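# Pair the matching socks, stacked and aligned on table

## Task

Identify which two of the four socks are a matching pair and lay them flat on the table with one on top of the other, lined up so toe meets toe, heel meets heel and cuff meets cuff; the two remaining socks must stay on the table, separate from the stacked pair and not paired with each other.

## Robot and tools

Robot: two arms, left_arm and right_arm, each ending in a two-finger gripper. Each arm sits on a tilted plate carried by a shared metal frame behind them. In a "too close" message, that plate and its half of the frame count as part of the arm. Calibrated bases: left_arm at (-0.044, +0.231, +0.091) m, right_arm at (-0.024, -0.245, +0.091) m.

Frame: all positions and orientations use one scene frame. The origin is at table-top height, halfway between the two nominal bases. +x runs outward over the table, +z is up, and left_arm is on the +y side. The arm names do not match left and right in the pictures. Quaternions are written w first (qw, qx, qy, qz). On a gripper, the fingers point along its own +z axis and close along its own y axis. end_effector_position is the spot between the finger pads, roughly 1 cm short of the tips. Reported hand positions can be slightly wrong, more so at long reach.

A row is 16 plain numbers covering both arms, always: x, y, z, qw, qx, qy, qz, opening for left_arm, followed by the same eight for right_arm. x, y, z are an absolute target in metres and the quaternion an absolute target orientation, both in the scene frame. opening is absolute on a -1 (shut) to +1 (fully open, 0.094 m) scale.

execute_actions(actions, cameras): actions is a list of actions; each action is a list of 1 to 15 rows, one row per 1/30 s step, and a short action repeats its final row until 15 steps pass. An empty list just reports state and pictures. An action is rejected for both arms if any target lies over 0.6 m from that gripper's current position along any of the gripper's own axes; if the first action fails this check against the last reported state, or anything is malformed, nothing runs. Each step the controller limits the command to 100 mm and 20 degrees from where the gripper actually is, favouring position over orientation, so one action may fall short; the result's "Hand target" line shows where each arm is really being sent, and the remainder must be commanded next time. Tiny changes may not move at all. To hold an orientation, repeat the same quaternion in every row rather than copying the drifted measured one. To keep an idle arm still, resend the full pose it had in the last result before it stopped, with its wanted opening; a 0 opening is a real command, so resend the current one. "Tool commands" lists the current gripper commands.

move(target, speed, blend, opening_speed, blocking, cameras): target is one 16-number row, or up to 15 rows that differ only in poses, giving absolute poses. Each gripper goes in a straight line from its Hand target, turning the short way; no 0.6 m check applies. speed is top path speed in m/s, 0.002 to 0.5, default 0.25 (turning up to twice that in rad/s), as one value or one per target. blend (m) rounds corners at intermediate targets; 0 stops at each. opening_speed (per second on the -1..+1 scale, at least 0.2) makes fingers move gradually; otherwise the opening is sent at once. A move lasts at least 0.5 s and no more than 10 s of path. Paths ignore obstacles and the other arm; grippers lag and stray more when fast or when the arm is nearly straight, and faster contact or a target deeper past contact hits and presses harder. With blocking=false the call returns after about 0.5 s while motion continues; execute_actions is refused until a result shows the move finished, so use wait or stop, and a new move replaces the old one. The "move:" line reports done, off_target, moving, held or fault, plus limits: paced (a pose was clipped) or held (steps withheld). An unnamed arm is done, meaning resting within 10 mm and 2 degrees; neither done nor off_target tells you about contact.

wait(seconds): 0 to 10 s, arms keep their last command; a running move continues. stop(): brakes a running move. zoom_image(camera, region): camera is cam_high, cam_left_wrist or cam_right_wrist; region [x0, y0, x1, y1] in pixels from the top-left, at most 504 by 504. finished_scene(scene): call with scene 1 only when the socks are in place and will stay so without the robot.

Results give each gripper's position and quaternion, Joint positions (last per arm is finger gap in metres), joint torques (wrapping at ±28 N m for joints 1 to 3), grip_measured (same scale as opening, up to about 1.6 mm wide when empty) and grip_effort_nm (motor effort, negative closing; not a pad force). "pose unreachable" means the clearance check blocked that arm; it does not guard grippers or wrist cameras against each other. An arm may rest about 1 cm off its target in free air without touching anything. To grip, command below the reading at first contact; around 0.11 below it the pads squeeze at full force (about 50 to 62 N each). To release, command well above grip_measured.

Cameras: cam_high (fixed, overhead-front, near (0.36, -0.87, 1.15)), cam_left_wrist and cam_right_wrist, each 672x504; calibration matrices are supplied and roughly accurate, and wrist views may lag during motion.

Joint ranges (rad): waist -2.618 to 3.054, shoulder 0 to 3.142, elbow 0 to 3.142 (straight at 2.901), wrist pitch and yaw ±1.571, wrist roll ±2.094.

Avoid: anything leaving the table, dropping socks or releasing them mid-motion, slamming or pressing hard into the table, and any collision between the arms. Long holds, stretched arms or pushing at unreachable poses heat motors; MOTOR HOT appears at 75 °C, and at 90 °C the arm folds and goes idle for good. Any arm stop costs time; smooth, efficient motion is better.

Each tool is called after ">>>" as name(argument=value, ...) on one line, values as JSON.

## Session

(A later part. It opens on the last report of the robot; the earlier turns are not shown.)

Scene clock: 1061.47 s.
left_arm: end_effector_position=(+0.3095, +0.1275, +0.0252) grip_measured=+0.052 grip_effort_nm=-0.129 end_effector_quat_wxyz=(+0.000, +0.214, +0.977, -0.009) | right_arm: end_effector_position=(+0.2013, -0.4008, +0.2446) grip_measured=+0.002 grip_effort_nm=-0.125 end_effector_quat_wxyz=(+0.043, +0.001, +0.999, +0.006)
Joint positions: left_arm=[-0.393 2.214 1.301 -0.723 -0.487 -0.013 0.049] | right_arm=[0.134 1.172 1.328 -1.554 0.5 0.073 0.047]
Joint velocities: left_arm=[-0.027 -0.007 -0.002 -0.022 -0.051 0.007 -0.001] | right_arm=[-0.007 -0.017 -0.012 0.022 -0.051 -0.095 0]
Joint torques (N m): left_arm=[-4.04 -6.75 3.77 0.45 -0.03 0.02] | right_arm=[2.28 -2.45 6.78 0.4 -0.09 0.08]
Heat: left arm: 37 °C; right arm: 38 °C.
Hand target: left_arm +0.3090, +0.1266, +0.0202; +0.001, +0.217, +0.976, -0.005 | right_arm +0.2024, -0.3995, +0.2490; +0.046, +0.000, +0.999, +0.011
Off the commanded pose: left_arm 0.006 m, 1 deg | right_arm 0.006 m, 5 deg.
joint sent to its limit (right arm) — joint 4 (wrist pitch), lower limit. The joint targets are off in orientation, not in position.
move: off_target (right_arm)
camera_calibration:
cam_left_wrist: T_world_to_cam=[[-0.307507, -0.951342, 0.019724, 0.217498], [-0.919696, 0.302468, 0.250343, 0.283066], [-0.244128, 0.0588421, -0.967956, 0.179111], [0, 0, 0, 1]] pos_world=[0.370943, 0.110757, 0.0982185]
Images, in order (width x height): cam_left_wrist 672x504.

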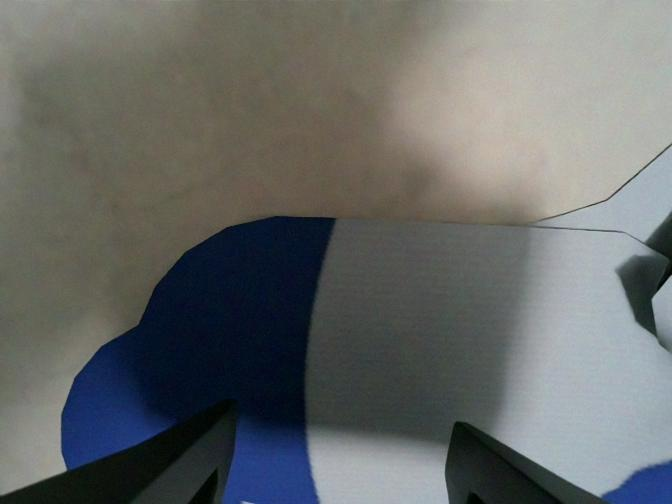

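>>> move(target=[0.316, 0.132, 0.0, 0, 0.2164, 0.976, 0, 0.05, 0.2022, -0.3994, 0.25, 0, 0, 1, 0, 0.0], speed=0.03, cameras=["cam_left_wrist"])

>>> move(target=[0.316, 0.132, -0.006, 0, 0.2164, 0.976, 0, -1, 0.2022, -0.3994, 0.25, 0, 0, 1, 0, 0.0], opening_speed=0.4, cameras=["cam_left_wrist"])

>>> move(target=[0.313, 0.132, 0.05, 0, 0.2164, 0.976, 0, -1, 0.2022, -0.3994, 0.25, 0, 0, 1, 0, 0.0], speed=0.08, cameras=["cam_left_wrist"])

Scene clock: 1072.00 s.
left_arm: end_effector_position=(+0.3141, +0.1316, +0.0114) grip_measured=+0.052 grip_effort_nm=-0.129 end_effector_quat_wxyz=(+0.000, +0.219, +0.976, -0.006) | right_arm: end_effector_position=(+0.2013, -0.4008, +0.2446) grip_measured=+0.002 grip_effort_nm=-0.125 end_effector_quat_wxyz=(+0.043, +0.001, +0.999, +0.006)
Joint positions: left_arm=[-0.364 2.242 1.301 -0.682 -0.494 0.027 0.049] | right_arm=[0.134 1.172 1.328 -1.554 0.5 0.073 0.047]
Joint velocities: left_arm=[-0.012 -0.012 0.007 0.022 0.051 -0.007 -0.001] | right_arm=[0.007 -0.012 0.002 0.037 0.022 -0.037 0]
Joint torques (N m): left_arm=[-3.29 -5.81 3.79 0.64 -0.11 0.06] | right_arm=[2.29 -2.47 6.76 0.4 -0.08 0.07]
Heat: left arm: 39 °C; right arm: 36 °C.
Hand target: left_arm +0.3153, +0.1320, +0.0004; +0.000, +0.216, +0.976, -0.001 | right_arm +0.2024, -0.3995, +0.2491; +0.046, +0.000, +0.999, +0.011
Off the commanded pose: left_arm 0.012 m, 1 deg | right_arm 0.006 m, 5 deg.
joint sent to its limit (right arm) — joint 4 (wrist pitch), lower limit. The joint targets are off in orientation, not in position.
move: off_target (left_arm, right_arm)
camera_calibration:
cam_left_wrist: T_world_to_cam=[[-0.315713, -0.948746, 0.0143784, 0.225331], [-0.917206, 0.309029, 0.251464, 0.287949], [-0.243019, 0.0662025, -0.96776, 0.165314], [0, 0, 0, 1]] pos_world=[0.375422, 0.113853, 0.0843353]
Images, in order (width x height): cam_left_wrist 672x504.

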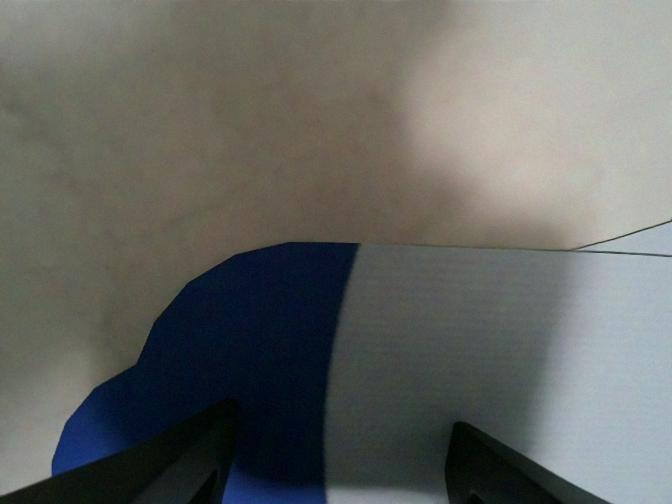

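Scene clock: 1074.83 s.
left_arm: end_effector_position=(+0.3217, +0.1301, +0.0111) grip_measured=-0.985 grip_effort_nm=-0.799 end_effector_quat_wxyz=(+0.014, +0.215, +0.976, -0.006) | right_arm: end_effector_position=(+0.2013, -0.4008, +0.2446) grip_measured=+0.002 grip_effort_nm=-0.125 end_effector_quat_wxyz=(+0.043, +0.001, +0.999, +0.006)
Joint positions: left_arm=[-0.362 2.242 1.301 -0.648 -0.499 0.038 0.001] | right_arm=[0.134 1.172 1.328 -1.554 0.5 0.073 0.047]
Joint velocities: left_arm=[0.007 -0.012 -0.002 -0.037 0.022 -0.037 -0.001] | right_arm=[0.012 0.017 -0.007 0.007 -0.081 0.022 -0.001]
Joint torques (N m): left_arm=[-3.11 -5.16 3.55 0.54 -0.08 0.04] | right_arm=[2.3 -2.47 6.78 0.4 -0.09 0.07]
Heat: left arm: 39 °C; right arm: 36 °C.
Hand target: left_arm +0.3152, +0.1322, -0.0052; +0.000, +0.217, +0.976, +0.000 | right_arm +0.2024, -0.3995, +0.2491; +0.046, +0.000, +0.999, +0.011
Off the commanded pose: left_arm 0.018 m, 2 deg | right_arm 0.006 m, 5 deg.
joint sent to its limit (right arm) — joint 4 (wrist pitch), lower limit. The joint targets are off in orientation, not in position.
move: off_target (left_arm, right_arm)
camera_calibration:
cam_left_wrist: T_world_to_cam=[[-0.30899, -0.950988, 0.0121194, 0.224476], [-0.926203, 0.303783, 0.223302, 0.299295], [-0.216039, 0.057773, -0.974674, 0.159443], [0, 0, 0, 1]] pos_world=[0.381014, 0.113342, 0.0858515]
Images, in order (width x height): cam_left_wrist 672x504.

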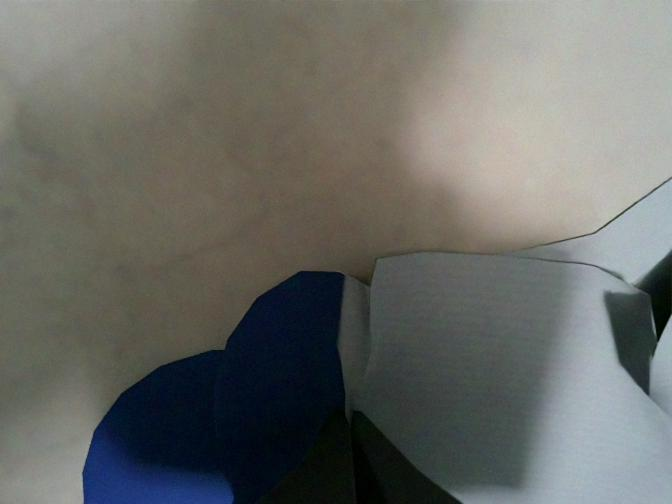

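Scene clock: 1076.27 s.
left_arm: end_effector_position=(+0.3037, +0.1361, +0.0311) grip_measured=-0.985 grip_effort_nm=-0.794 end_effector_quat_wxyz=(-0.023, +0.218, +0.976, +0.003) | right_arm: end_effector_position=(+0.2013, -0.4008, +0.2446) grip_measured=+0.002 grip_effort_nm=-0.125 end_effector_quat_wxyz=(+0.043, +0.001, +0.999, +0.006)
Joint positions: left_arm=[-0.393 2.214 1.332 -0.812 -0.499 -0.034 0.001] | right_arm=[0.134 1.172 1.328 -1.554 0.5 0.073 0.047]
Joint velocities: left_arm=[-0.012 -0.002 -0.007 -0.037 -0.007 -0.007 0] | right_arm=[-0.002 0.017 0.002 -0.007 0.051 0.066 0]
Joint torques (N m): left_arm=[-5.9 -10.21 6.34 0.04 -0.01 -0.1] | right_arm=[2.3 -2.47 6.78 0.4 -0.09 0.07]
Heat: left arm: 39 °C; right arm: 36 °C.
Hand target: left_arm +0.3132, +0.1322, +0.0495; +0.000, +0.216, +0.976, +0.000 | right_arm +0.2024, -0.3995, +0.2491; +0.046, +0.000, +0.999, +0.011
Off the commanded pose: left_arm 0.021 m, 3 deg | right_arm 0.006 m, 5 deg.
joint sent to its limit (right arm) — joint 4 (wrist pitch), lower limit. The joint targets are off in orientation, not in position.
move: off_target (left_arm, right_arm)
camera_calibration:
cam_left_wrist: T_world_to_cam=[[-0.314133, -0.949379, 0.000819932, 0.226081], [-0.906323, 0.300144, 0.297477, 0.268523], [-0.282664, 0.0927042, -0.954729, 0.189605], [0, 0, 0, 1]] pos_world=[0.367983, 0.116463, 0.100956]
Images, in order (width x height): cam_left_wrist 672x504.

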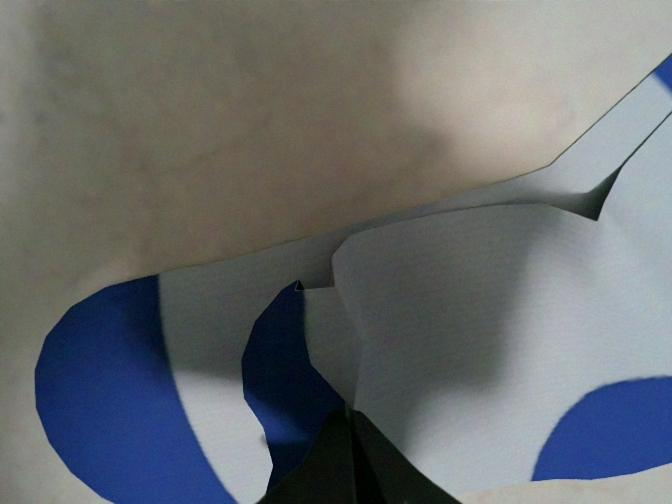

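>>> move(target=[[0.318, 0.155, 0.06, 0, 0.15, 0.9887, 0, -1, 0.2022, -0.3994, 0.25, 0, 0, 1, 0, 0.0],[0.319, 0.175, 0.05, 0, 0.096, 0.9954, 0, -1, 0.2022, -0.3994, 0.25, 0, 0, 1, 0, 0.0],[0.316, 0.172, 0.016, 0, 0.096, 0.9954, 0, -1, 0.2022, -0.3994, 0.25, 0, 0, 1, 0, 0.0]], speed=[0.08,0.06,0.04], blend=0.005, cameras=["cam_left_wrist","cam_high"])

>>> zoom_image(camera="cam_high", region=[230, 120, 400, 290])

Scene clock: 1090.07 s.
left_arm: end_effector_position=(+0.3167, +0.1721, +0.0211) grip_measured=-0.985 grip_effort_nm=-0.789 end_effector_quat_wxyz=(+0.000, +0.094, +0.996, -0.005) | right_arm: end_effector_position=(+0.2013, -0.4007, +0.2446) grip_measured=+0.002 grip_effort_nm=-0.125 end_effector_quat_wxyz=(+0.043, +0.001, +0.999, +0.006)
Joint positions: left_arm=[-0.286 2.133 1.248 -0.694 -0.499 -0.136 0.001] | right_arm=[0.134 1.172 1.328 -1.554 0.5 0.073 0.047]
Joint velocities: left_arm=[-0.022 -0.012 -0.002 -0.081 -0.051 0.081 -0.001] | right_arm=[-0.007 -0.012 0.022 -0.037 0.037 -0.051 0]
Joint torques (N m): left_arm=[-3.84 -6.37 3.78 0.47 -0.08 0.1] | right_arm=[2.29 -2.47 6.78 0.4 -0.08 0.08]
Heat: left arm: 42 °C; right arm: 35 °C.
Hand target: left_arm +0.3160, +0.1711, +0.0160; +0.000, +0.096, +0.995, -0.002 | right_arm +0.2024, -0.3995, +0.2491; +0.046, +0.000, +0.999, +0.011
Off the commanded pose: left_arm 0.005 m, 1 deg | right_arm 0.006 m, 5 deg.
joint sent to its limit (right arm) — joint 4 (wrist pitch), lower limit. The joint targets are off in orientation, not in position.
move: off_target (right_arm)
camera_calibration:
cam_left_wrist: T_world_to_cam=[[-0.0678933, -0.997619, 0.0121365, 0.194444], [-0.965158, 0.0687557, 0.252473, 0.331826], [-0.252706, 0.00542758, -0.967528, 0.186161], [0, 0, 0, 1]] pos_world=[0.38051, 0.170156, 0.0939788]
Images, in order (width x height): cam_high 672x504, cam_left_wrist 672x504.

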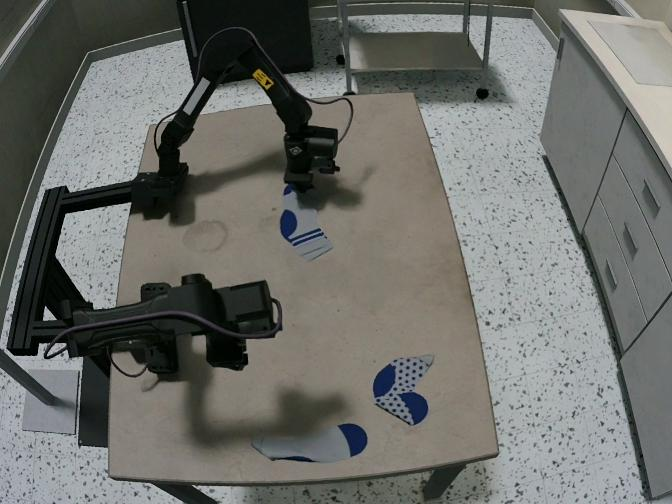

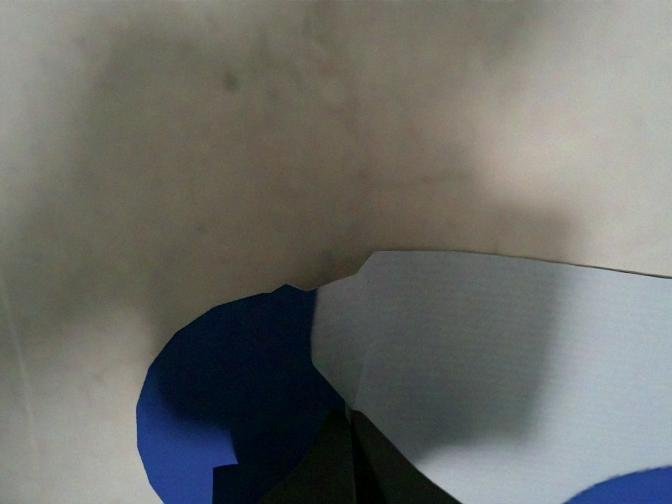

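Scaled by 2.965.

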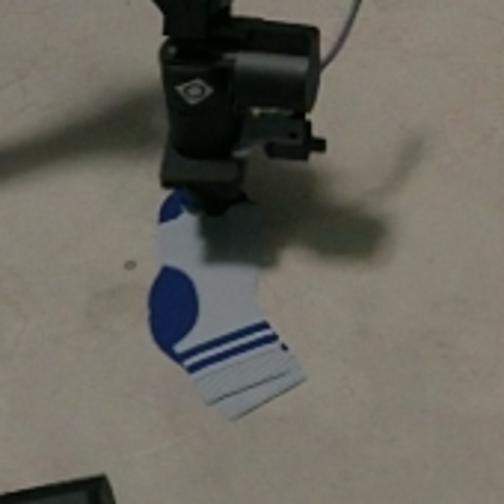

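>>> move(target=[0.316, 0.170, 0.012, 0, 0.096, 0.9954, 0, 0.1, 0.2022, -0.3994, 0.25, 0, 0, 1, 0, 0.0], opening_speed=0.6, cameras=["cam_left_wrist"])

>>> move(target=[[0.314, 0.17, 0.06, 0, 0.096, 0.9954, 0, 0.1, 0.2022, -0.3994, 0.25, 0, 0, 1, 0, 0.0],[0.26, 0.12, 0.22, 0, 0, 1, 0, 0.1, 0.2022, -0.3994, 0.25, 0, 0, 1, 0, 0.0]], speed=0.12, cameras=["cam_left_wrist","cam_high"])

>>> zoom_image(camera="cam_left_wrist", region=[200, 50, 672, 300])

Scene clock: 1096.47 s.
left_arm: end_effector_position=(+0.3178, +0.1703, +0.0183) grip_measured=+0.098 grip_effort_nm=0.100 end_effector_quat_wxyz=(+0.002, +0.093, +0.996, -0.005) | right_arm: end_effector_position=(+0.2013, -0.4007, +0.2446) grip_measured=+0.002 grip_effort_nm=-0.125 end_effector_quat_wxyz=(+0.043, +0.001, +0.999, +0.006)
Joint positions: left_arm=[-0.286 2.143 1.248 -0.68 -0.5 -0.135 0.052] | right_arm=[0.134 1.172 1.328 -1.554 0.5 0.073 0.047]
Joint velocities: left_arm=[-0.002 0.002 -0.007 0.037 0.051 -0.037 -0.001] | right_arm=[-0.017 0.012 -0.002 0.066 0.037 -0.007 0]
Joint torques (N m): left_arm=[-3.84 -6.48 3.52 0.43 -0.08 0.05] | right_arm=[2.3 -2.48 6.78 0.4 -0.08 0.07]
Heat: left arm: 41 °C; right arm: 35 °C.
Hand target: left_arm +0.3158, +0.1701, +0.0122; +0.000, +0.096, +0.995, +0.000 | right_arm +0.2024, -0.3995, +0.2491; +0.046, +0.000, +0.999, +0.011
Off the commanded pose: left_arm 0.007 m, 1 deg | right_arm 0.006 m, 5 deg.
joint sent to its limit (right arm) — joint 4 (wrist pitch), lower limit. The joint targets are off in orientation, not in position.
move: off_target (right_arm)
camera_calibration:
cam_left_wrist: T_world_to_cam=[[-0.0670388, -0.997679, 0.0119612, 0.192463], [-0.966184, 0.0679048, 0.248751, 0.334299], [-0.248986, 0.00511931, -0.968494, 0.182589], [0, 0, 0, 1]] pos_world=[0.381359, 0.168381, 0.0913773]
Images, in order (width x height): cam_left_wrist 672x504.

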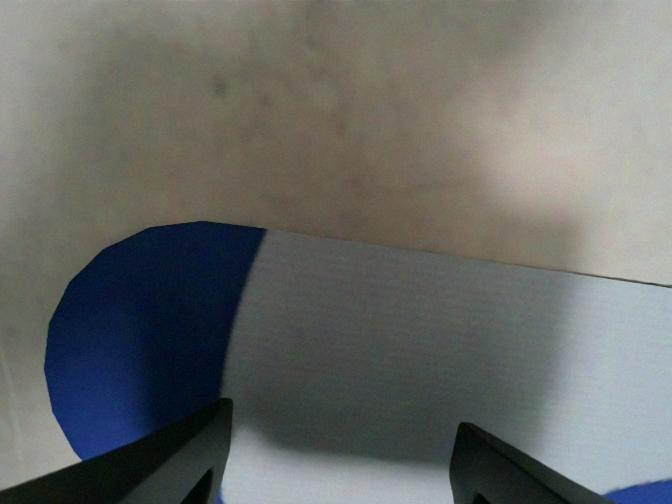

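Scene clock: 1099.17 s.
left_arm: end_effector_position=(+0.2622, +0.1237, +0.2079) grip_measured=+0.098 grip_effort_nm=0.095 end_effector_quat_wxyz=(-0.009, -0.001, +1.000, +0.015) | right_arm: end_effector_position=(+0.2013, -0.4007, +0.2446) grip_measured=+0.002 grip_effort_nm=-0.129 end_effector_quat_wxyz=(+0.043, +0.001, +0.999, +0.006)
Joint positions: left_arm=[-0.713 2.019 1.624 -1.45 -0.461 -0.823 0.052] | right_arm=[0.134 1.172 1.328 -1.554 0.5 0.073 0.047]
Joint velocities: left_arm=[-0.007 -0.002 -0.012 -0.051 -0.022 -0.051 0] | right_arm=[-0.002 0.007 0.002 -0.007 -0.066 -0.095 0.001]
Joint torques (N m): left_arm=[-4.83 -6.83 7.71 0.05 -0.04 -0.06] | right_arm=[2.29 -2.47 6.78 0.4 -0.08 0.07]
Heat: left arm: 41 °C; right arm: 35 °C.
Hand target: left_arm +0.2626, +0.1212, +0.2196; +0.001, -0.001, +1.000, +0.006 | right_arm +0.2024, -0.3995, +0.2491; +0.046, +0.000, +0.999, +0.011
Off the commanded pose: left_arm 0.013 m, 2 deg | right_arm 0.006 m, 5 deg.
joint sent to its limit (right arm) — joint 4 (wrist pitch), lower limit. The joint targets are off in orientation, not in position.
move: off_target (left_arm, right_arm)
camera_calibration:
cam_left_wrist: T_world_to_cam=[[0.121561, -0.992161, -0.0289664, 0.098417], [-0.955631, -0.124875, 0.266787, 0.25394], [-0.268313, -0.00474979, -0.96332, 0.357852], [0, 0, 0, 1]] pos_world=[0.326726, 0.131056, 0.279829]
Images, in order (width x height): cam_high 672x504, cam_left_wrist 672x504.

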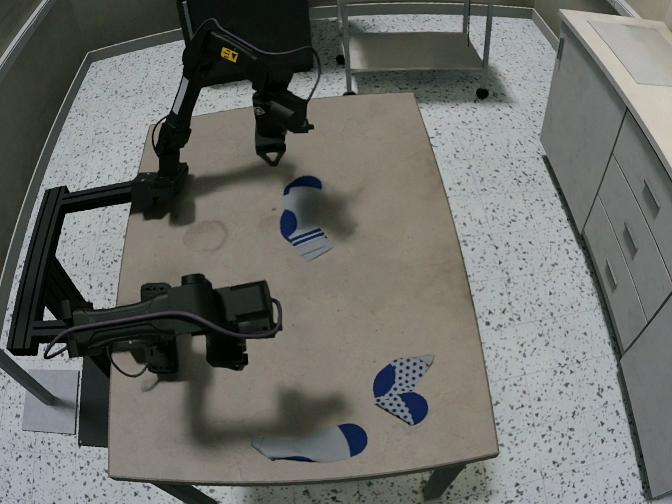

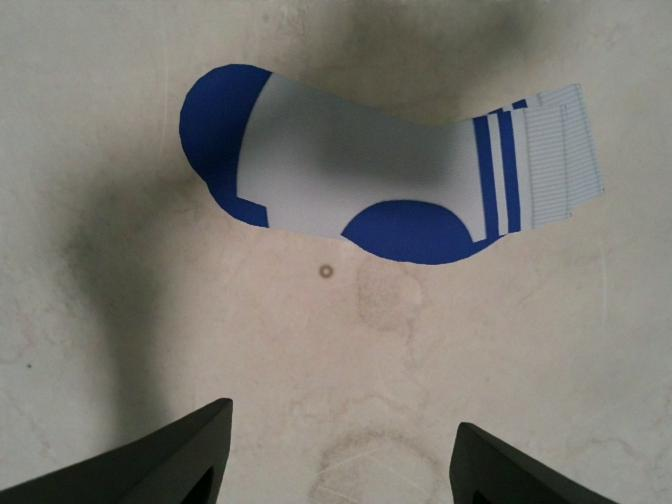

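Scaled by 1.068.

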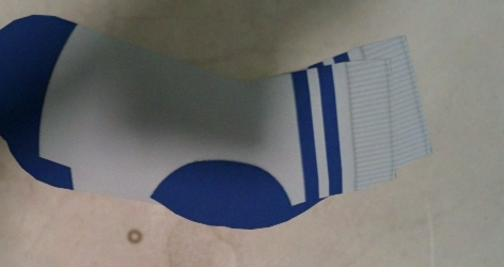

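>>> move(target=[[0.19, 0.18, 0.25, 0, 0, 1, 0, 0.0, 0.24, -0.22, 0.22, 0, 0.3, 0.954, 0, 0.05],[0.165, 0.22, 0.256, 0, 0, 1, 0, 0.0, 0.31, 0.03, 0.12, 0, 0.60, 0.80, 0, 0.05]], blend=0.03, cameras=["cam_right_wrist"])

Scene clock: 1108.27 s.
left_arm: end_effector_position=(+0.1714, +0.2181, +0.2548) grip_measured=+0.002 grip_effort_nm=-0.120 end_effector_quat_wxyz=(+0.033, -0.009, +0.999, -0.039) | right_arm: end_effector_position=(+0.3167, +0.0281, +0.1201) grip_measured=+0.048 grip_effort_nm=0.090 end_effector_quat_wxyz=(-0.011, +0.581, +0.814, +0.026)
Joint positions: left_arm=[-0.794 1.434 1.26 -1.558 -0.434 -0.862 0.047] | right_arm=[0.816 2.593 1.998 -1.205 0.403 2.098 0.049]
Joint velocities: left_arm=[-0.027 0.012 -0.012 0.022 -0.125 0.007 0] | right_arm=[-0.007 -0.022 -0.007 0.037 -0.037 0.007 -0.002]
Joint torques (N m): left_arm=[-2.7 -2.48 4.36 0.34 0 0.09] | right_arm=[7.19 -10.84 7.68 0.28 -0.03 0.11]
Heat: left arm: 41 °C; right arm: 35 °C.
Hand target: left_arm +0.1671, +0.2199, +0.2561; +0.034, +0.000, +0.999, -0.039 | right_arm +0.3115, +0.0352, +0.1200; -0.010, +0.576, +0.817, +0.022
Off the commanded pose: left_arm 0.007 m, 6 deg | right_arm 0.007 m, 4 deg.
joint sent to its limit (left arm) — joint 4 (wrist pitch), lower limit. The joint targets are off in orientation, not in position.
joint sent to its limit (right arm) — joint 6 (wrist roll), upper limit. The joint targets are off in position and orientation.
move: off_target (left_arm, right_arm)
camera_calibration:
cam_right_wrist: T_world_to_cam=[[-0.896419, -0.439552, -0.0568017, 0.307244], [-0.433102, 0.841546, 0.322836, 0.111707], [-0.0941019, 0.313997, -0.944749, 0.224209], [0, 0, 0, 1]] pos_world=[0.344898, -0.0293578, 0.19321]
Images, in order (width x height): cam_right_wrist 672x504.

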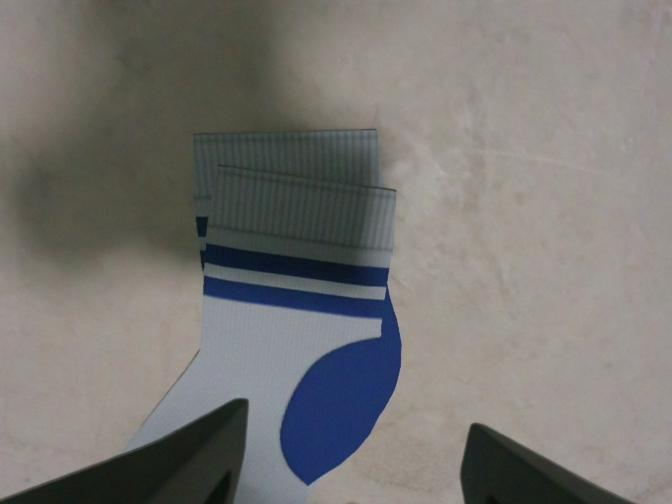

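>>> move(target=[[0.165, 0.22, 0.256, 0, 0, 1, 0, 0.0, 0.328, 0.077, 0.04, 0, 0.588, 0.809, 0, 0.05]], speed=0.12, cameras=["cam_right_wrist"])

Scene clock: 1114.10 s.
left_arm: end_effector_position=(+0.1700, +0.2182, +0.2533) grip_measured=+0.002 grip_effort_nm=-0.129 end_effector_quat_wxyz=(+0.030, -0.008, +0.999, -0.037) | right_arm: end_effector_position=(+0.3284, +0.0769, +0.0462) grip_measured=+0.048 grip_effort_nm=0.090 end_effector_quat_wxyz=(-0.006, +0.583, +0.812, +0.010)
Joint positions: left_arm=[-0.794 1.434 1.253 -1.558 -0.433 -0.861 0.047] | right_arm=[0.798 2.92 2.287 -1.192 0.42 2.099 0.049]
Joint velocities: left_arm=[-0.017 0.012 -0.002 0.007 -0.007 0.022 0] | right_arm=[-0.012 -0.002 -0.012 0.051 -0.037 -0.095 -0.001]
Joint torques (N m): left_arm=[-2.73 -2.63 4.57 0.35 0.03 0.02] | right_arm=[6.2 -12.41 7.56 0.26 0.11 0.1]
Heat: left arm: 40 °C; right arm: 36 °C.
Hand target: left_arm +0.1655, +0.2198, +0.2550; +0.032, +0.000, +0.999, -0.038 | right_arm +0.3280, +0.0770, +0.0400; -0.001, +0.584, +0.811, +0.003
Off the commanded pose: left_arm 0.006 m, 6 deg | right_arm 0.006 m, 1 deg.
joint sent to its limit (left arm) — joint 4 (wrist pitch), lower limit. The joint targets are off in orientation, not in position.
joint sent to its limit (right arm) — joint 6 (wrist roll), upper limit. The joint targets still meet the commanded pose.
move: off_target (left_arm)
camera_calibration:
cam_right_wrist: T_world_to_cam=[[-0.89952, -0.435564, -0.033892, 0.334709], [-0.424797, 0.853886, 0.30071, 0.0969813], [-0.102039, 0.284892, -0.953113, 0.145376], [0, 0, 0, 1]] pos_world=[0.357108, 0.0215597, 0.12074]
Images, in order (width x height): cam_right_wrist 672x504.

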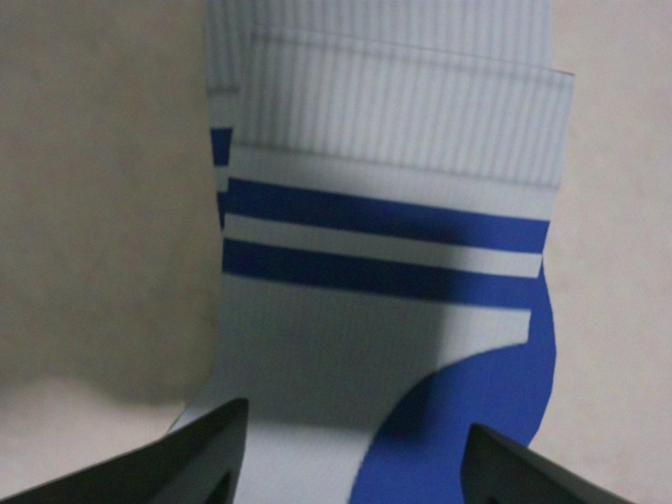

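>>> move(target=[[0.165, 0.22, 0.256, 0, 0, 1, 0, 0.0, 0.324, 0.073, 0.022, 0, 0.588, 0.809, 0, 0.05],[0.165, 0.22, 0.256, 0, 0, 1, 0, 0.0, 0.324, 0.073, -0.006, 0, 0.588, 0.809, 0, 0.05]], speed=[0.08,0.03], cameras=[])

>>> move(target=[0.165, 0.22, 0.256, 0, 0, 1, 0, 0.0, 0.324, 0.073, -0.008, 0, 0.588, 0.809, 0, -1], opening_speed=0.4, cameras=["cam_right_wrist"])

>>> move(target=[0.165, 0.22, 0.256, 0, 0, 1, 0, 0.0, 0.33, 0.072, 0.065, 0, 0.56, 0.828, 0, -1], speed=0.08, cameras=["cam_right_wrist"])

Scene clock: 1121.83 s.
left_arm: end_effector_position=(+0.1699, +0.2182, +0.2533) grip_measured=+0.002 grip_effort_nm=-0.125 end_effector_quat_wxyz=(+0.030, -0.007, +0.999, -0.038) | right_arm: end_effector_position=(+0.3331, +0.0747, +0.0227) grip_measured=+0.048 grip_effort_nm=0.085 end_effector_quat_wxyz=(-0.003, +0.594, +0.804, +0.017)
Joint positions: left_arm=[-0.794 1.434 1.253 -1.558 -0.432 -0.861 0.047] | right_arm=[0.77 2.92 2.208 -1.084 0.431 2.088 0.049]
Joint velocities: left_arm=[0.007 -0.027 0.007 0.095 -0.022 0.007 0] | right_arm=[0.007 -0.012 0.002 0.007 0.022 0.051 -0.001]
Joint torques (N m): left_arm=[-2.81 -2.71 4.49 0.34 -0.01 -0.02] | right_arm=[5.38 -11.08 3.47 0.92 0.12 -0.09]
Heat: left arm: 39 °C; right arm: 37 °C.
Hand target: left_arm +0.1654, +0.2198, +0.2550; +0.032, +0.000, +0.999, -0.038 | right_arm +0.3236, +0.0721, -0.0051; +0.000, +0.588, +0.809, -0.001
Off the commanded pose: left_arm 0.006 m, 6 deg | right_arm 0.030 m, 2 deg.
joint sent to its limit (left arm) — joint 4 (wrist pitch), lower limit. The joint targets are off in orientation, not in position.
move: off_target (left_arm, right_arm)
No camera images: "cameras" was empty.

Scene clock: 1124.70 s.
left_arm: end_effector_position=(+0.1699, +0.2182, +0.2533) grip_measured=+0.002 grip_effort_nm=-0.129 end_effector_quat_wxyz=(+0.030, -0.007, +0.999, -0.038) | right_arm: end_effector_position=(+0.3335, +0.0765, +0.0223) grip_measured=-0.977 grip_effort_nm=-1.009 end_effector_quat_wxyz=(-0.004, +0.593, +0.805, +0.021)
Joint positions: left_arm=[-0.794 1.434 1.253 -1.558 -0.432 -0.861 0.047] | right_arm=[0.77 2.92 2.205 -1.075 0.427 2.084 0.001]
Joint velocities: left_arm=[-0.002 -0.002 0.007 0.007 0.007 -0.022 0.001] | right_arm=[0.007 0.007 -0.007 0.022 0.051 -0.007 -0.001]
Joint torques (N m): left_arm=[-2.73 -2.62 4.71 0.31 0.01 -0.06] | right_arm=[5.29 -11.04 3.22 0.91 0.17 -0.08]
Heat: left arm: 39 °C; right arm: 37 °C.
Hand target: left_arm +0.1655, +0.2198, +0.2550; +0.032, +0.000, +0.999, -0.038 | right_arm +0.3233, +0.0722, -0.0069; +0.000, +0.588, +0.809, -0.001
Off the commanded pose: left_arm 0.006 m, 6 deg | right_arm 0.032 m, 3 deg.
joint sent to its limit (left arm) — joint 4 (wrist pitch), lower limit. The joint targets are off in orientation, not in position.
move: off_target (left_arm, right_arm)
camera_calibration:
cam_right_wrist: T_world_to_cam=[[-0.909111, -0.413105, -0.0534856, 0.340179], [-0.408527, 0.859131, 0.30822, 0.100636], [-0.0813762, 0.302057, -0.94981, 0.114948], [0, 0, 0, 1]] pos_world=[0.359728, 0.0193493, 0.0963554]
Images, in order (width x height): cam_right_wrist 672x504.

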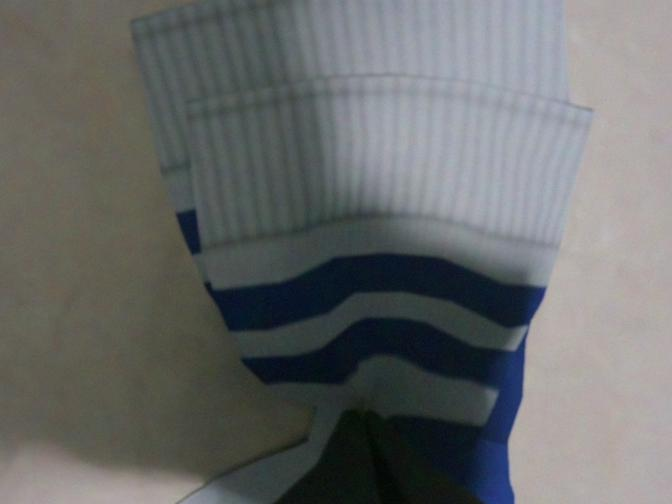

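Scene clock: 1126.37 s.
left_arm: end_effector_position=(+0.1699, +0.2182, +0.2533) grip_measured=+0.002 grip_effort_nm=-0.129 end_effector_quat_wxyz=(+0.030, -0.007, +0.999, -0.038) | right_arm: end_effector_position=(+0.3312, +0.0670, +0.0552) grip_measured=-0.980 grip_effort_nm=-1.053 end_effector_quat_wxyz=(-0.003, +0.569, +0.822, -0.003)
Joint positions: left_arm=[-0.794 1.434 1.253 -1.558 -0.432 -0.861 0.047] | right_arm=[0.792 2.92 2.332 -1.264 0.428 2.071 0.001]
Joint velocities: left_arm=[0.002 0.012 -0.007 0.022 -0.022 -0.066 -0.001] | right_arm=[0.002 0.022 -0.007 -0.037 0.051 -0.007 0]
Joint torques (N m): left_arm=[-2.86 -2.76 4.55 0.28 0.02 0.02] | right_arm=[7.84 -14.52 7.6 0.09 0 -0.07]
Heat: left arm: 39 °C; right arm: 37 °C.
Hand target: left_arm +0.1655, +0.2198, +0.2550; +0.032, +0.000, +0.999, -0.038 | right_arm +0.3293, +0.0718, +0.0649; +0.000, +0.560, +0.829, +0.001
Off the commanded pose: left_arm 0.006 m, 6 deg | right_arm 0.011 m, 1 deg.
joint sent to its limit (left arm) — joint 4 (wrist pitch), lower limit. The joint targets are off in orientation, not in position.
move: off_target (left_arm, right_arm)
camera_calibration:
cam_right_wrist: T_world_to_cam=[[-0.88402, -0.467296, -0.0119374, 0.32902], [-0.450959, 0.845835, 0.284954, 0.113914], [-0.123061, 0.257288, -0.958467, 0.166165], [0, 0, 0, 1]] pos_world=[0.362679, 0.0146444, 0.130731]
Images, in order (width x height): cam_right_wrist 672x504.

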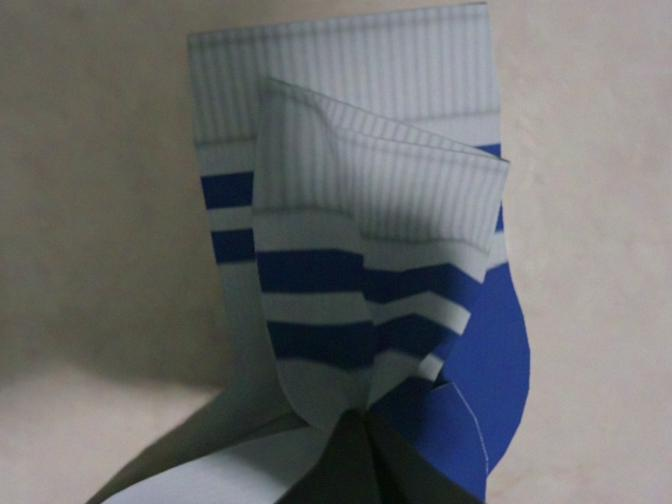

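>>> move(target=[[0.165, 0.22, 0.256, 0, 0, 1, 0, 0.0, 0.333, 0.055, 0.065, 0, 0.53, 0.848, 0, -1],[0.165, 0.22, 0.256, 0, 0, 1, 0, 0.0, 0.334, 0.046, 0.06, 0, 0.53, 0.848, 0, -1],[0.165, 0.22, 0.256, 0, 0, 1, 0, 0.0, 0.329, 0.056, 0.008, 0, 0.53, 0.848, 0, -1]], speed=[0.08,0.06,0.05], cameras=["cam_right_wrist","cam_high"])

>>> zoom_image(camera="cam_high", region=[230, 120, 400, 290])

Scene clock: 1136.40 s.
left_arm: end_effector_position=(+0.1699, +0.2182, +0.2533) grip_measured=+0.002 grip_effort_nm=-0.125 end_effector_quat_wxyz=(+0.030, -0.007, +0.999, -0.038) | right_arm: end_effector_position=(+0.3396, +0.0578, +0.0279) grip_measured=-0.980 grip_effort_nm=-1.053 end_effector_quat_wxyz=(-0.001, +0.540, +0.842, +0.019)
Joint positions: left_arm=[-0.794 1.434 1.253 -1.558 -0.432 -0.861 0.047] | right_arm=[0.744 2.853 2.126 -1.054 0.436 1.928 0.001]
Joint velocities: left_arm=[-0.012 -0.002 -0.007 0.037 0.051 -0.081 0] | right_arm=[-0.017 -0.002 0.007 0.037 0.007 -0.066 0]
Joint torques (N m): left_arm=[-2.8 -2.82 4.64 0.3 0.03 -0.01] | right_arm=[6.11 -11.45 4.18 0.6 0.11 -0.08]
Heat: left arm: 38 °C; right arm: 39 °C.
Hand target: left_arm +0.1655, +0.2198, +0.2550; +0.032, +0.000, +0.999, -0.038 | right_arm +0.3293, +0.0557, +0.0084; +0.000, +0.530, +0.848, -0.001
Off the commanded pose: left_arm 0.006 m, 6 deg | right_arm 0.023 m, 3 deg.
joint sent to its limit (left arm) — joint 4 (wrist pitch), lower limit. The joint targets are off in orientation, not in position.
move: off_target (left_arm, right_arm)
camera_calibration:
cam_right_wrist: T_world_to_cam=[[-0.848015, -0.527203, -0.0541151, 0.324172], [-0.517419, 0.801508, 0.299771, 0.157986], [-0.114666, 0.28221, -0.952475, 0.138921], [0, 0, 0, 1]] pos_world=[0.372577, 0.00507258, 0.102502]
Images, in order (width x height): cam_high 672x504, cam_right_wrist 672x504.

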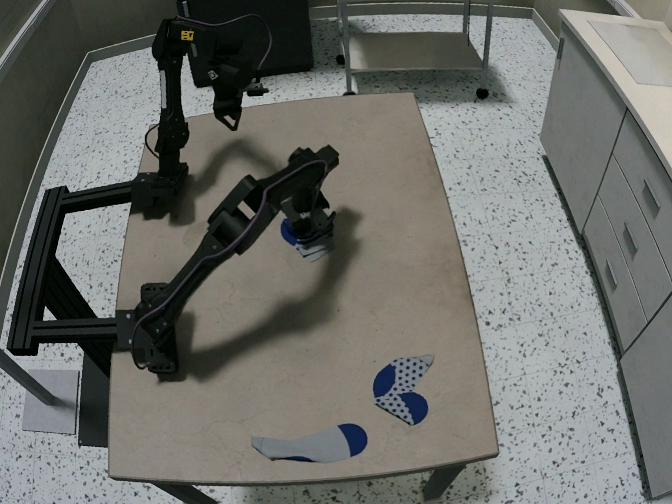

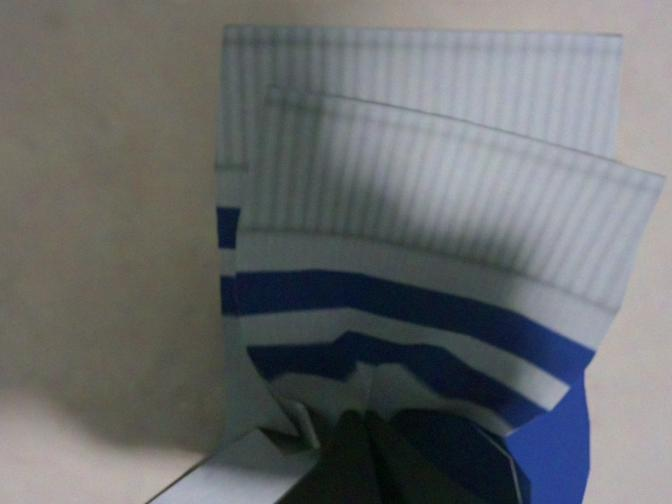

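Scaled by 2.965.

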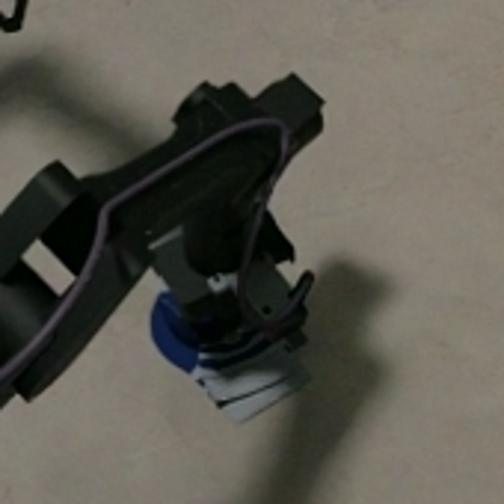

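>>> move(target=[[0.165, 0.22, 0.256, 0, 0, 1, 0, 0.0, 0.338, 0.052, 0.06, 0, 0.49, 0.872, 0, -1],[0.165, 0.22, 0.256, 0, 0, 1, 0, 0.0, 0.350, 0.036, 0.055, 0, 0.446, 0.895, 0, -1],[0.165, 0.22, 0.256, 0, 0, 1, 0, 0.0, 0.342, 0.044, 0.008, 0, 0.446, 0.895, 0, -1]], speed=[0.08,0.06,0.05], cameras=["cam_right_wrist"])

Scene clock: 1143.43 s.
left_arm: end_effector_position=(+0.1699, +0.2182, +0.2533) grip_measured=+0.002 grip_effort_nm=-0.120 end_effector_quat_wxyz=(+0.030, -0.007, +0.999, -0.038) | right_arm: end_effector_position=(+0.3451, +0.0435, +0.0233) grip_measured=-0.980 grip_effort_nm=-1.053 end_effector_quat_wxyz=(-0.003, +0.449, +0.894, +0.004)
Joint positions: left_arm=[-0.794 1.434 1.253 -1.558 -0.432 -0.861 0.047] | right_arm=[0.715 2.853 2.134 -1.082 0.445 1.7 0.001]
Joint velocities: left_arm=[0.012 -0.007 -0.002 -0.007 -0.066 0.007 -0.001] | right_arm=[0.027 -0.012 -0.007 -0.007 -0.007 0.007 0.001]
Joint torques (N m): left_arm=[-2.82 -2.67 4.67 0.31 0.02 -0.02] | right_arm=[5.93 -12.6 3.67 0.85 0.12 -0.05]
Heat: left arm: 38 °C; right arm: 39 °C.
Hand target: left_arm +0.1655, +0.2198, +0.2550; +0.032, +0.000, +0.999, -0.038 | right_arm +0.3419, +0.0436, +0.0082; +0.000, +0.446, +0.895, -0.001
Off the commanded pose: left_arm 0.006 m, 6 deg | right_arm 0.016 m, 1 deg.
joint sent to its limit (left arm) — joint 4 (wrist pitch), lower limit. The joint targets are off in orientation, not in position.
move: off_target (left_arm, right_arm)
camera_calibration:
cam_right_wrist: T_world_to_cam=[[-0.719889, -0.693562, -0.0270648, 0.283417], [-0.669456, 0.683515, 0.290922, 0.231501], [-0.183273, 0.22755, -0.956364, 0.165355], [0, 0, 0, 1]] pos_world=[0.389314, 0.000706667, 0.0984613]
Images, in order (width x height): cam_right_wrist 672x504.

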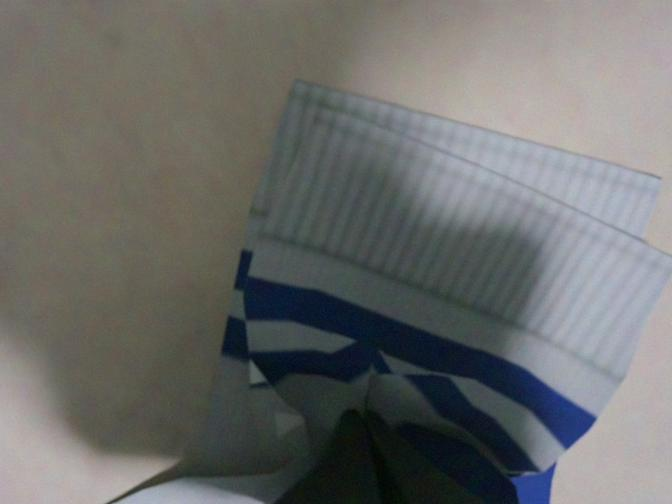

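>>> move(target=[[0.165, 0.22, 0.256, 0, 0, 1, 0, 0.0, 0.345, 0.044, 0.05, 0, 0.40, 0.9165, 0, -1],[0.165, 0.22, 0.256, 0, 0, 1, 0, 0.0, 0.354, 0.037, 0.045, 0, 0.383, 0.924, 0, -1],[0.165, 0.22, 0.256, 0, 0, 1, 0, 0.0, 0.348, 0.042, 0.006, 0, 0.383, 0.924, 0, -1]], speed=[0.08,0.06,0.05], cameras=["cam_right_wrist"])

>>> move(target=[0.165, 0.22, 0.256, 0, 0, 1, 0, 0.0, 0.348, 0.042, 0.006, 0, 0.383, 0.924, 0, 0.1], opening_speed=0.6, cameras=["cam_right_wrist"])

>>> move(target=[[0.165, 0.22, 0.256, 0, 0, 1, 0, 0.0, 0.348, 0.038, 0.08, 0, 0.383, 0.924, 0, 0.1],[0.165, 0.22, 0.256, 0, 0, 1, 0, 0.0, 0.30, -0.02, 0.19, 0, 0.45, 0.893, 0, 0.1]], speed=0.12, cameras=["cam_right_wrist"])

Scene clock: 1151.10 s.
left_arm: end_effector_position=(+0.1699, +0.2182, +0.2533) grip_measured=+0.002 grip_effort_nm=-0.125 end_effector_quat_wxyz=(+0.030, -0.007, +0.999, -0.038) | right_arm: end_effector_position=(+0.3553, +0.0423, +0.0243) grip_measured=-0.980 grip_effort_nm=-1.048 end_effector_quat_wxyz=(+0.000, +0.391, +0.920, +0.014)
Joint positions: left_arm=[-0.794 1.434 1.253 -1.558 -0.432 -0.861 0.047] | right_arm=[0.7 2.853 2.152 -1.072 0.446 1.548 0.001]
Joint velocities: left_arm=[-0.002 -0.002 -0.017 -0.007 -0.066 -0.022 0.001] | right_arm=[-0.002 0.007 -0.007 -0.051 -0.037 -0.037 -0.001]
Joint torques (N m): left_arm=[-2.82 -2.66 4.56 0.32 0 -0.02] | right_arm=[6.17 -11.85 4.07 0.69 0.12 -0.09]
Heat: left arm: 38 °C; right arm: 38 °C.
Hand target: left_arm +0.1655, +0.2198, +0.2550; +0.032, +0.000, +0.999, -0.038 | right_arm +0.3477, +0.0416, +0.0064; +0.000, +0.383, +0.924, +0.000
Off the commanded pose: left_arm 0.006 m, 6 deg | right_arm 0.020 m, 2 deg.
joint sent to its limit (left arm) — joint 4 (wrist pitch), lower limit. The joint targets are off in orientation, not in position.
move: off_target (left_arm, right_arm)
camera_calibration:
cam_right_wrist: T_world_to_cam=[[-0.625356, -0.778883, -0.0476539, 0.260483], [-0.755008, 0.588492, 0.289204, 0.27332], [-0.197212, 0.216834, -0.956081, 0.173896], [0, 0, 0, 1]] pos_world=[0.403548, 0.00433206, 0.0996262]
Images, in order (width x height): cam_right_wrist 672x504.

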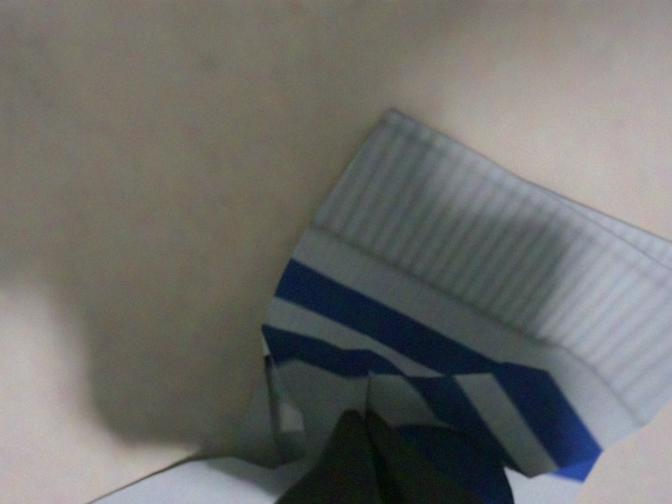

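Scene clock: 1153.13 s.
left_arm: end_effector_position=(+0.1699, +0.2182, +0.2533) grip_measured=+0.002 grip_effort_nm=-0.134 end_effector_quat_wxyz=(+0.030, -0.007, +0.999, -0.038) | right_arm: end_effector_position=(+0.3582, +0.0447, +0.0244) grip_measured=+0.098 grip_effort_nm=0.100 end_effector_quat_wxyz=(+0.003, +0.393, +0.919, +0.021)
Joint positions: left_arm=[-0.794 1.434 1.253 -1.558 -0.432 -0.861 0.047] | right_arm=[0.7 2.853 2.152 -1.056 0.447 1.546 0.052]
Joint velocities: left_arm=[-0.012 -0.007 -0.012 0.007 -0.007 0.022 -0.001] | right_arm=[-0.007 -0.007 0.007 -0.037 0.007 -0.081 -0.002]
Joint torques (N m): left_arm=[-2.78 -2.73 4.59 0.34 0.05 -0.03] | right_arm=[6.2 -11.85 4.11 0.53 0.12 -0.08]
Heat: left arm: 38 °C; right arm: 38 °C.
Hand target: left_arm +0.1655, +0.2198, +0.2550; +0.032, +0.000, +0.999, -0.038 | right_arm +0.3479, +0.0417, +0.0064; +0.000, +0.383, +0.924, +0.000
Off the commanded pose: left_arm 0.006 m, 6 deg | right_arm 0.021 m, 3 deg.
joint sent to its limit (left arm) — joint 4 (wrist pitch), lower limit. The joint targets are off in orientation, not in position.
move: off_target (left_arm, right_arm)
camera_calibration:
cam_right_wrist: T_world_to_cam=[[-0.629201, -0.774757, -0.0621113, 0.265755], [-0.754862, 0.59009, 0.286315, 0.273965], [-0.185173, 0.227035, -0.95612, 0.169279], [0, 0, 0, 1]] pos_world=[0.405365, 0.00579911, 0.0999171]
Images, in order (width x height): cam_right_wrist 672x504.

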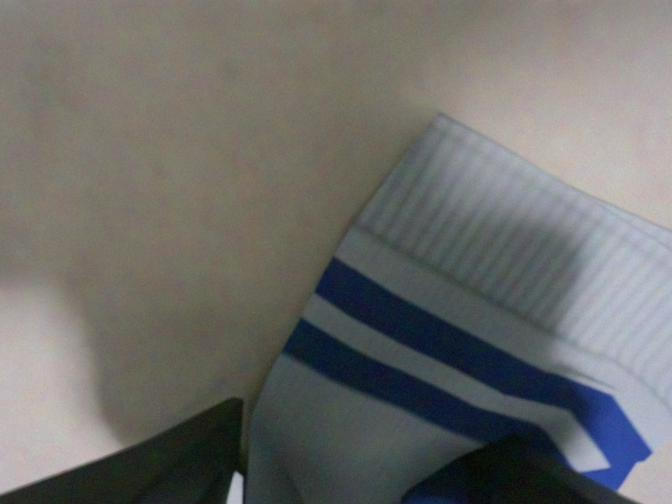

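Scene clock: 1155.57 s.
left_arm: end_effector_position=(+0.1699, +0.2182, +0.2533) grip_measured=+0.002 grip_effort_nm=-0.129 end_effector_quat_wxyz=(+0.030, -0.007, +0.999, -0.038) | right_arm: end_effector_position=(+0.3090, -0.0161, +0.1837) grip_measured=+0.098 grip_effort_nm=0.085 end_effector_quat_wxyz=(+0.000, +0.456, +0.890, +0.009)
Joint positions: left_arm=[-0.794 1.434 1.253 -1.558 -0.432 -0.861 0.047] | right_arm=[0.837 2.453 2.029 -1.421 0.418 1.843 0.052]
Joint velocities: left_arm=[0.007 -0.017 -0.007 0.007 -0.066 -0.007 0] | right_arm=[0.007 -0.007 0.002 -0.051 -0.051 0.037 0]
Joint torques (N m): left_arm=[-2.95 -2.77 4.59 0.31 0.01 -0.04] | right_arm=[6.9 -13.52 4.1 0.16 -0.03 0.11]
Heat: left arm: 38 °C; right arm: 39 °C.
Hand target: left_arm +0.1655, +0.2198, +0.2550; +0.032, +0.000, +0.999, -0.038 | right_arm +0.2994, -0.0200, +0.1898; +0.000, +0.449, +0.893, +0.002
Off the commanded pose: left_arm 0.006 m, 6 deg | right_arm 0.012 m, 1 deg.
joint sent to its limit (left arm) — joint 4 (wrist pitch), lower limit. The joint targets are off in orientation, not in position.
move: off_target (left_arm, right_arm)
camera_calibration:
cam_right_wrist: T_world_to_cam=[[-0.731357, -0.680989, -0.0370257, 0.226039], [-0.660418, 0.693627, 0.287626, 0.199374], [-0.170188, 0.23481, -0.957027, 0.321969], [0, 0, 0, 1]] pos_world=[0.351781, -0.059963, 0.259157]
Images, in order (width x height): cam_right_wrist 672x504.

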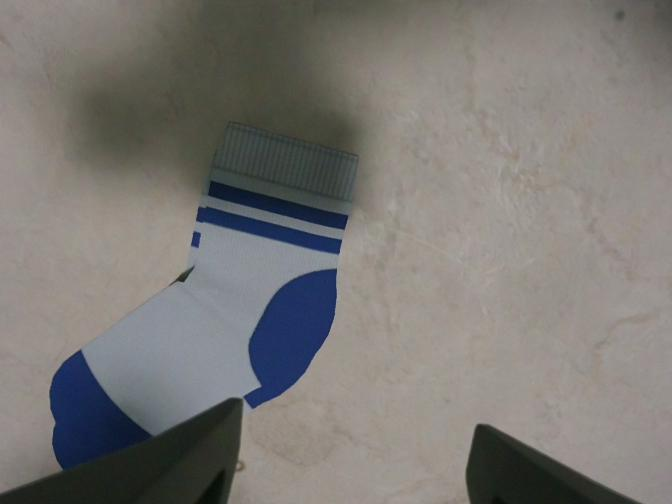

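>>> move(target=[[0.20, 0.18, 0.25, 0, 0, 1, 0, 0.1, 0.25, -0.20, 0.22, 0, 0.3, 0.954, 0, 0.0],[0.26, 0.12, 0.22, 0, 0, 1, 0, 0.1, 0.2022, -0.3994, 0.25, 0, 0, 1, 0, 0.0]], blend=0.03, cameras=["cam_left_wrist"])

>>> zoom_image(camera="cam_left_wrist", region=[170, 0, 672, 300])

Scene clock: 1161.53 s.
left_arm: end_effector_position=(+0.2492, +0.1235, +0.2158) grip_measured=+0.098 grip_effort_nm=0.100 end_effector_quat_wxyz=(-0.014, +0.004, +1.000, +0.006) | right_arm: end_effector_position=(+0.2020, -0.4027, +0.2444) grip_measured=+0.002 grip_effort_nm=-0.129 end_effector_quat_wxyz=(+0.043, +0.002, +0.999, +0.000)
Joint positions: left_arm=[-0.739 1.983 1.598 -1.464 -0.436 -0.836 0.052] | right_arm=[0.135 1.175 1.328 -1.554 0.513 0.075 0.047]
Joint velocities: left_arm=[-0.002 -0.032 -0.002 -0.007 0.007 0.007 0] | right_arm=[0.002 0.017 -0.017 -0.007 0.022 0.007 0.001]
Joint torques (N m): left_arm=[-3.25 -5.03 7.65 0.37 -0.11 0.08] | right_arm=[1.14 -3.19 6.74 0.4 -0.07 -0.05]
Heat: left arm: 37 °C; right arm: 39 °C.
Hand target: left_arm +0.2582, +0.1200, +0.2189; +0.000, -0.001, +1.000, +0.000 | right_arm +0.2012, -0.4047, +0.2488; +0.046, +0.001, +0.999, +0.003
Off the commanded pose: left_arm 0.012 m, 2 deg | right_arm 0.007 m, 5 deg.
joint sent to its limit (right arm) — joint 4 (wrist pitch), lower limit. The joint targets are off in position and orientation.
move: off_target (left_arm, right_arm)
camera_calibration:
cam_left_wrist: T_world_to_cam=[[0.11069, -0.993774, -0.0127034, 0.0993372], [-0.954557, -0.109864, 0.277038, 0.235013], [-0.276709, -0.0185393, -0.960775, 0.365223], [0, 0, 0, 1]] pos_world=[0.314398, 0.131309, 0.287051]
Images, in order (width x height): cam_left_wrist 672x504.

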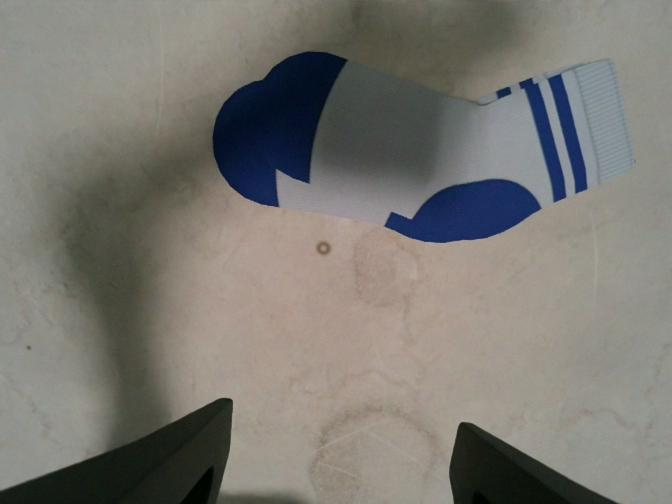

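Scaled by 1.004.

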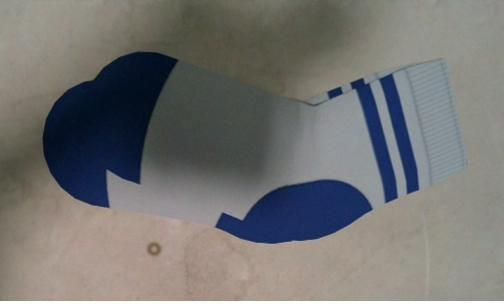

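>>> move(target=[[0.322, 0.144, 0.05, 0, 0.139, 0.990, 0, 0.05, 0.2022, -0.3994, 0.25, 0, 0, 1, 0, 0.0],[0.322, 0.144, 0.018, 0, 0.139, 0.990, 0, 0.05, 0.2022, -0.3994, 0.25, 0, 0, 1, 0, 0.0],[0.322, 0.144, 0.0, 0, 0.139, 0.990, 0, 0.05, 0.2022, -0.3994, 0.25, 0, 0, 1, 0, 0.0]], speed=[0.15,0.05,0.03], cameras=["cam_left_wrist"])

Scene clock: 1172.33 s.
left_arm: end_effector_position=(+0.3191, +0.1446, +0.0116) grip_measured=+0.052 grip_effort_nm=-0.125 end_effector_quat_wxyz=(-0.001, +0.141, +0.990, -0.009) | right_arm: end_effector_position=(+0.2018, -0.4005, +0.2444) grip_measured=+0.002 grip_effort_nm=-0.129 end_effector_quat_wxyz=(+0.042, +0.001, +0.999, +0.006)
Joint positions: left_arm=[-0.329 2.219 1.298 -0.683 -0.49 -0.092 0.049] | right_arm=[0.135 1.175 1.328 -1.554 0.5 0.075 0.047]
Joint velocities: left_arm=[-0.022 -0.002 0.002 -0.051 0.007 0.007 0] | right_arm=[-0.002 -0.002 0.002 -0.007 -0.007 -0.095 0.001]
Joint torques (N m): left_arm=[-3.58 -5.96 3.17 0.74 -0.07 0.09] | right_arm=[2.22 -2.73 6.71 0.4 -0.09 0.06]
Heat: left arm: 38 °C; right arm: 37 °C.
Hand target: left_arm +0.3186, +0.1433, +0.0006; +0.000, +0.140, +0.990, -0.006 | right_arm +0.2024, -0.3996, +0.2490; +0.046, +0.000, +0.999, +0.011
Off the commanded pose: left_arm 0.012 m, 1 deg | right_arm 0.006 m, 5 deg.
joint sent to its limit (right arm) — joint 4 (wrist pitch), lower limit. The joint targets are off in orientation, not in position.
move: off_target (left_arm, right_arm)
camera_calibration:
cam_left_wrist: T_world_to_cam=[[-0.161692, -0.986637, 0.0200603, 0.195486], [-0.953677, 0.161451, 0.253839, 0.321421], [-0.253685, 0.0219127, -0.967039, 0.175683], [0, 0, 0, 1]] pos_world=[0.382709, 0.137131, 0.0843818]
Images, in order (width x height): cam_left_wrist 672x504.

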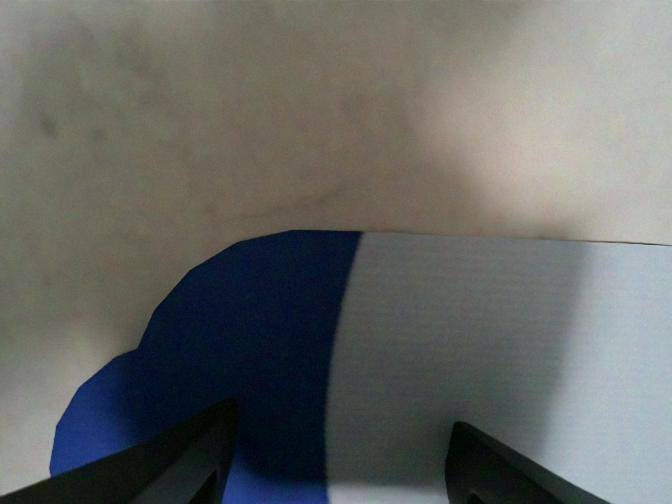

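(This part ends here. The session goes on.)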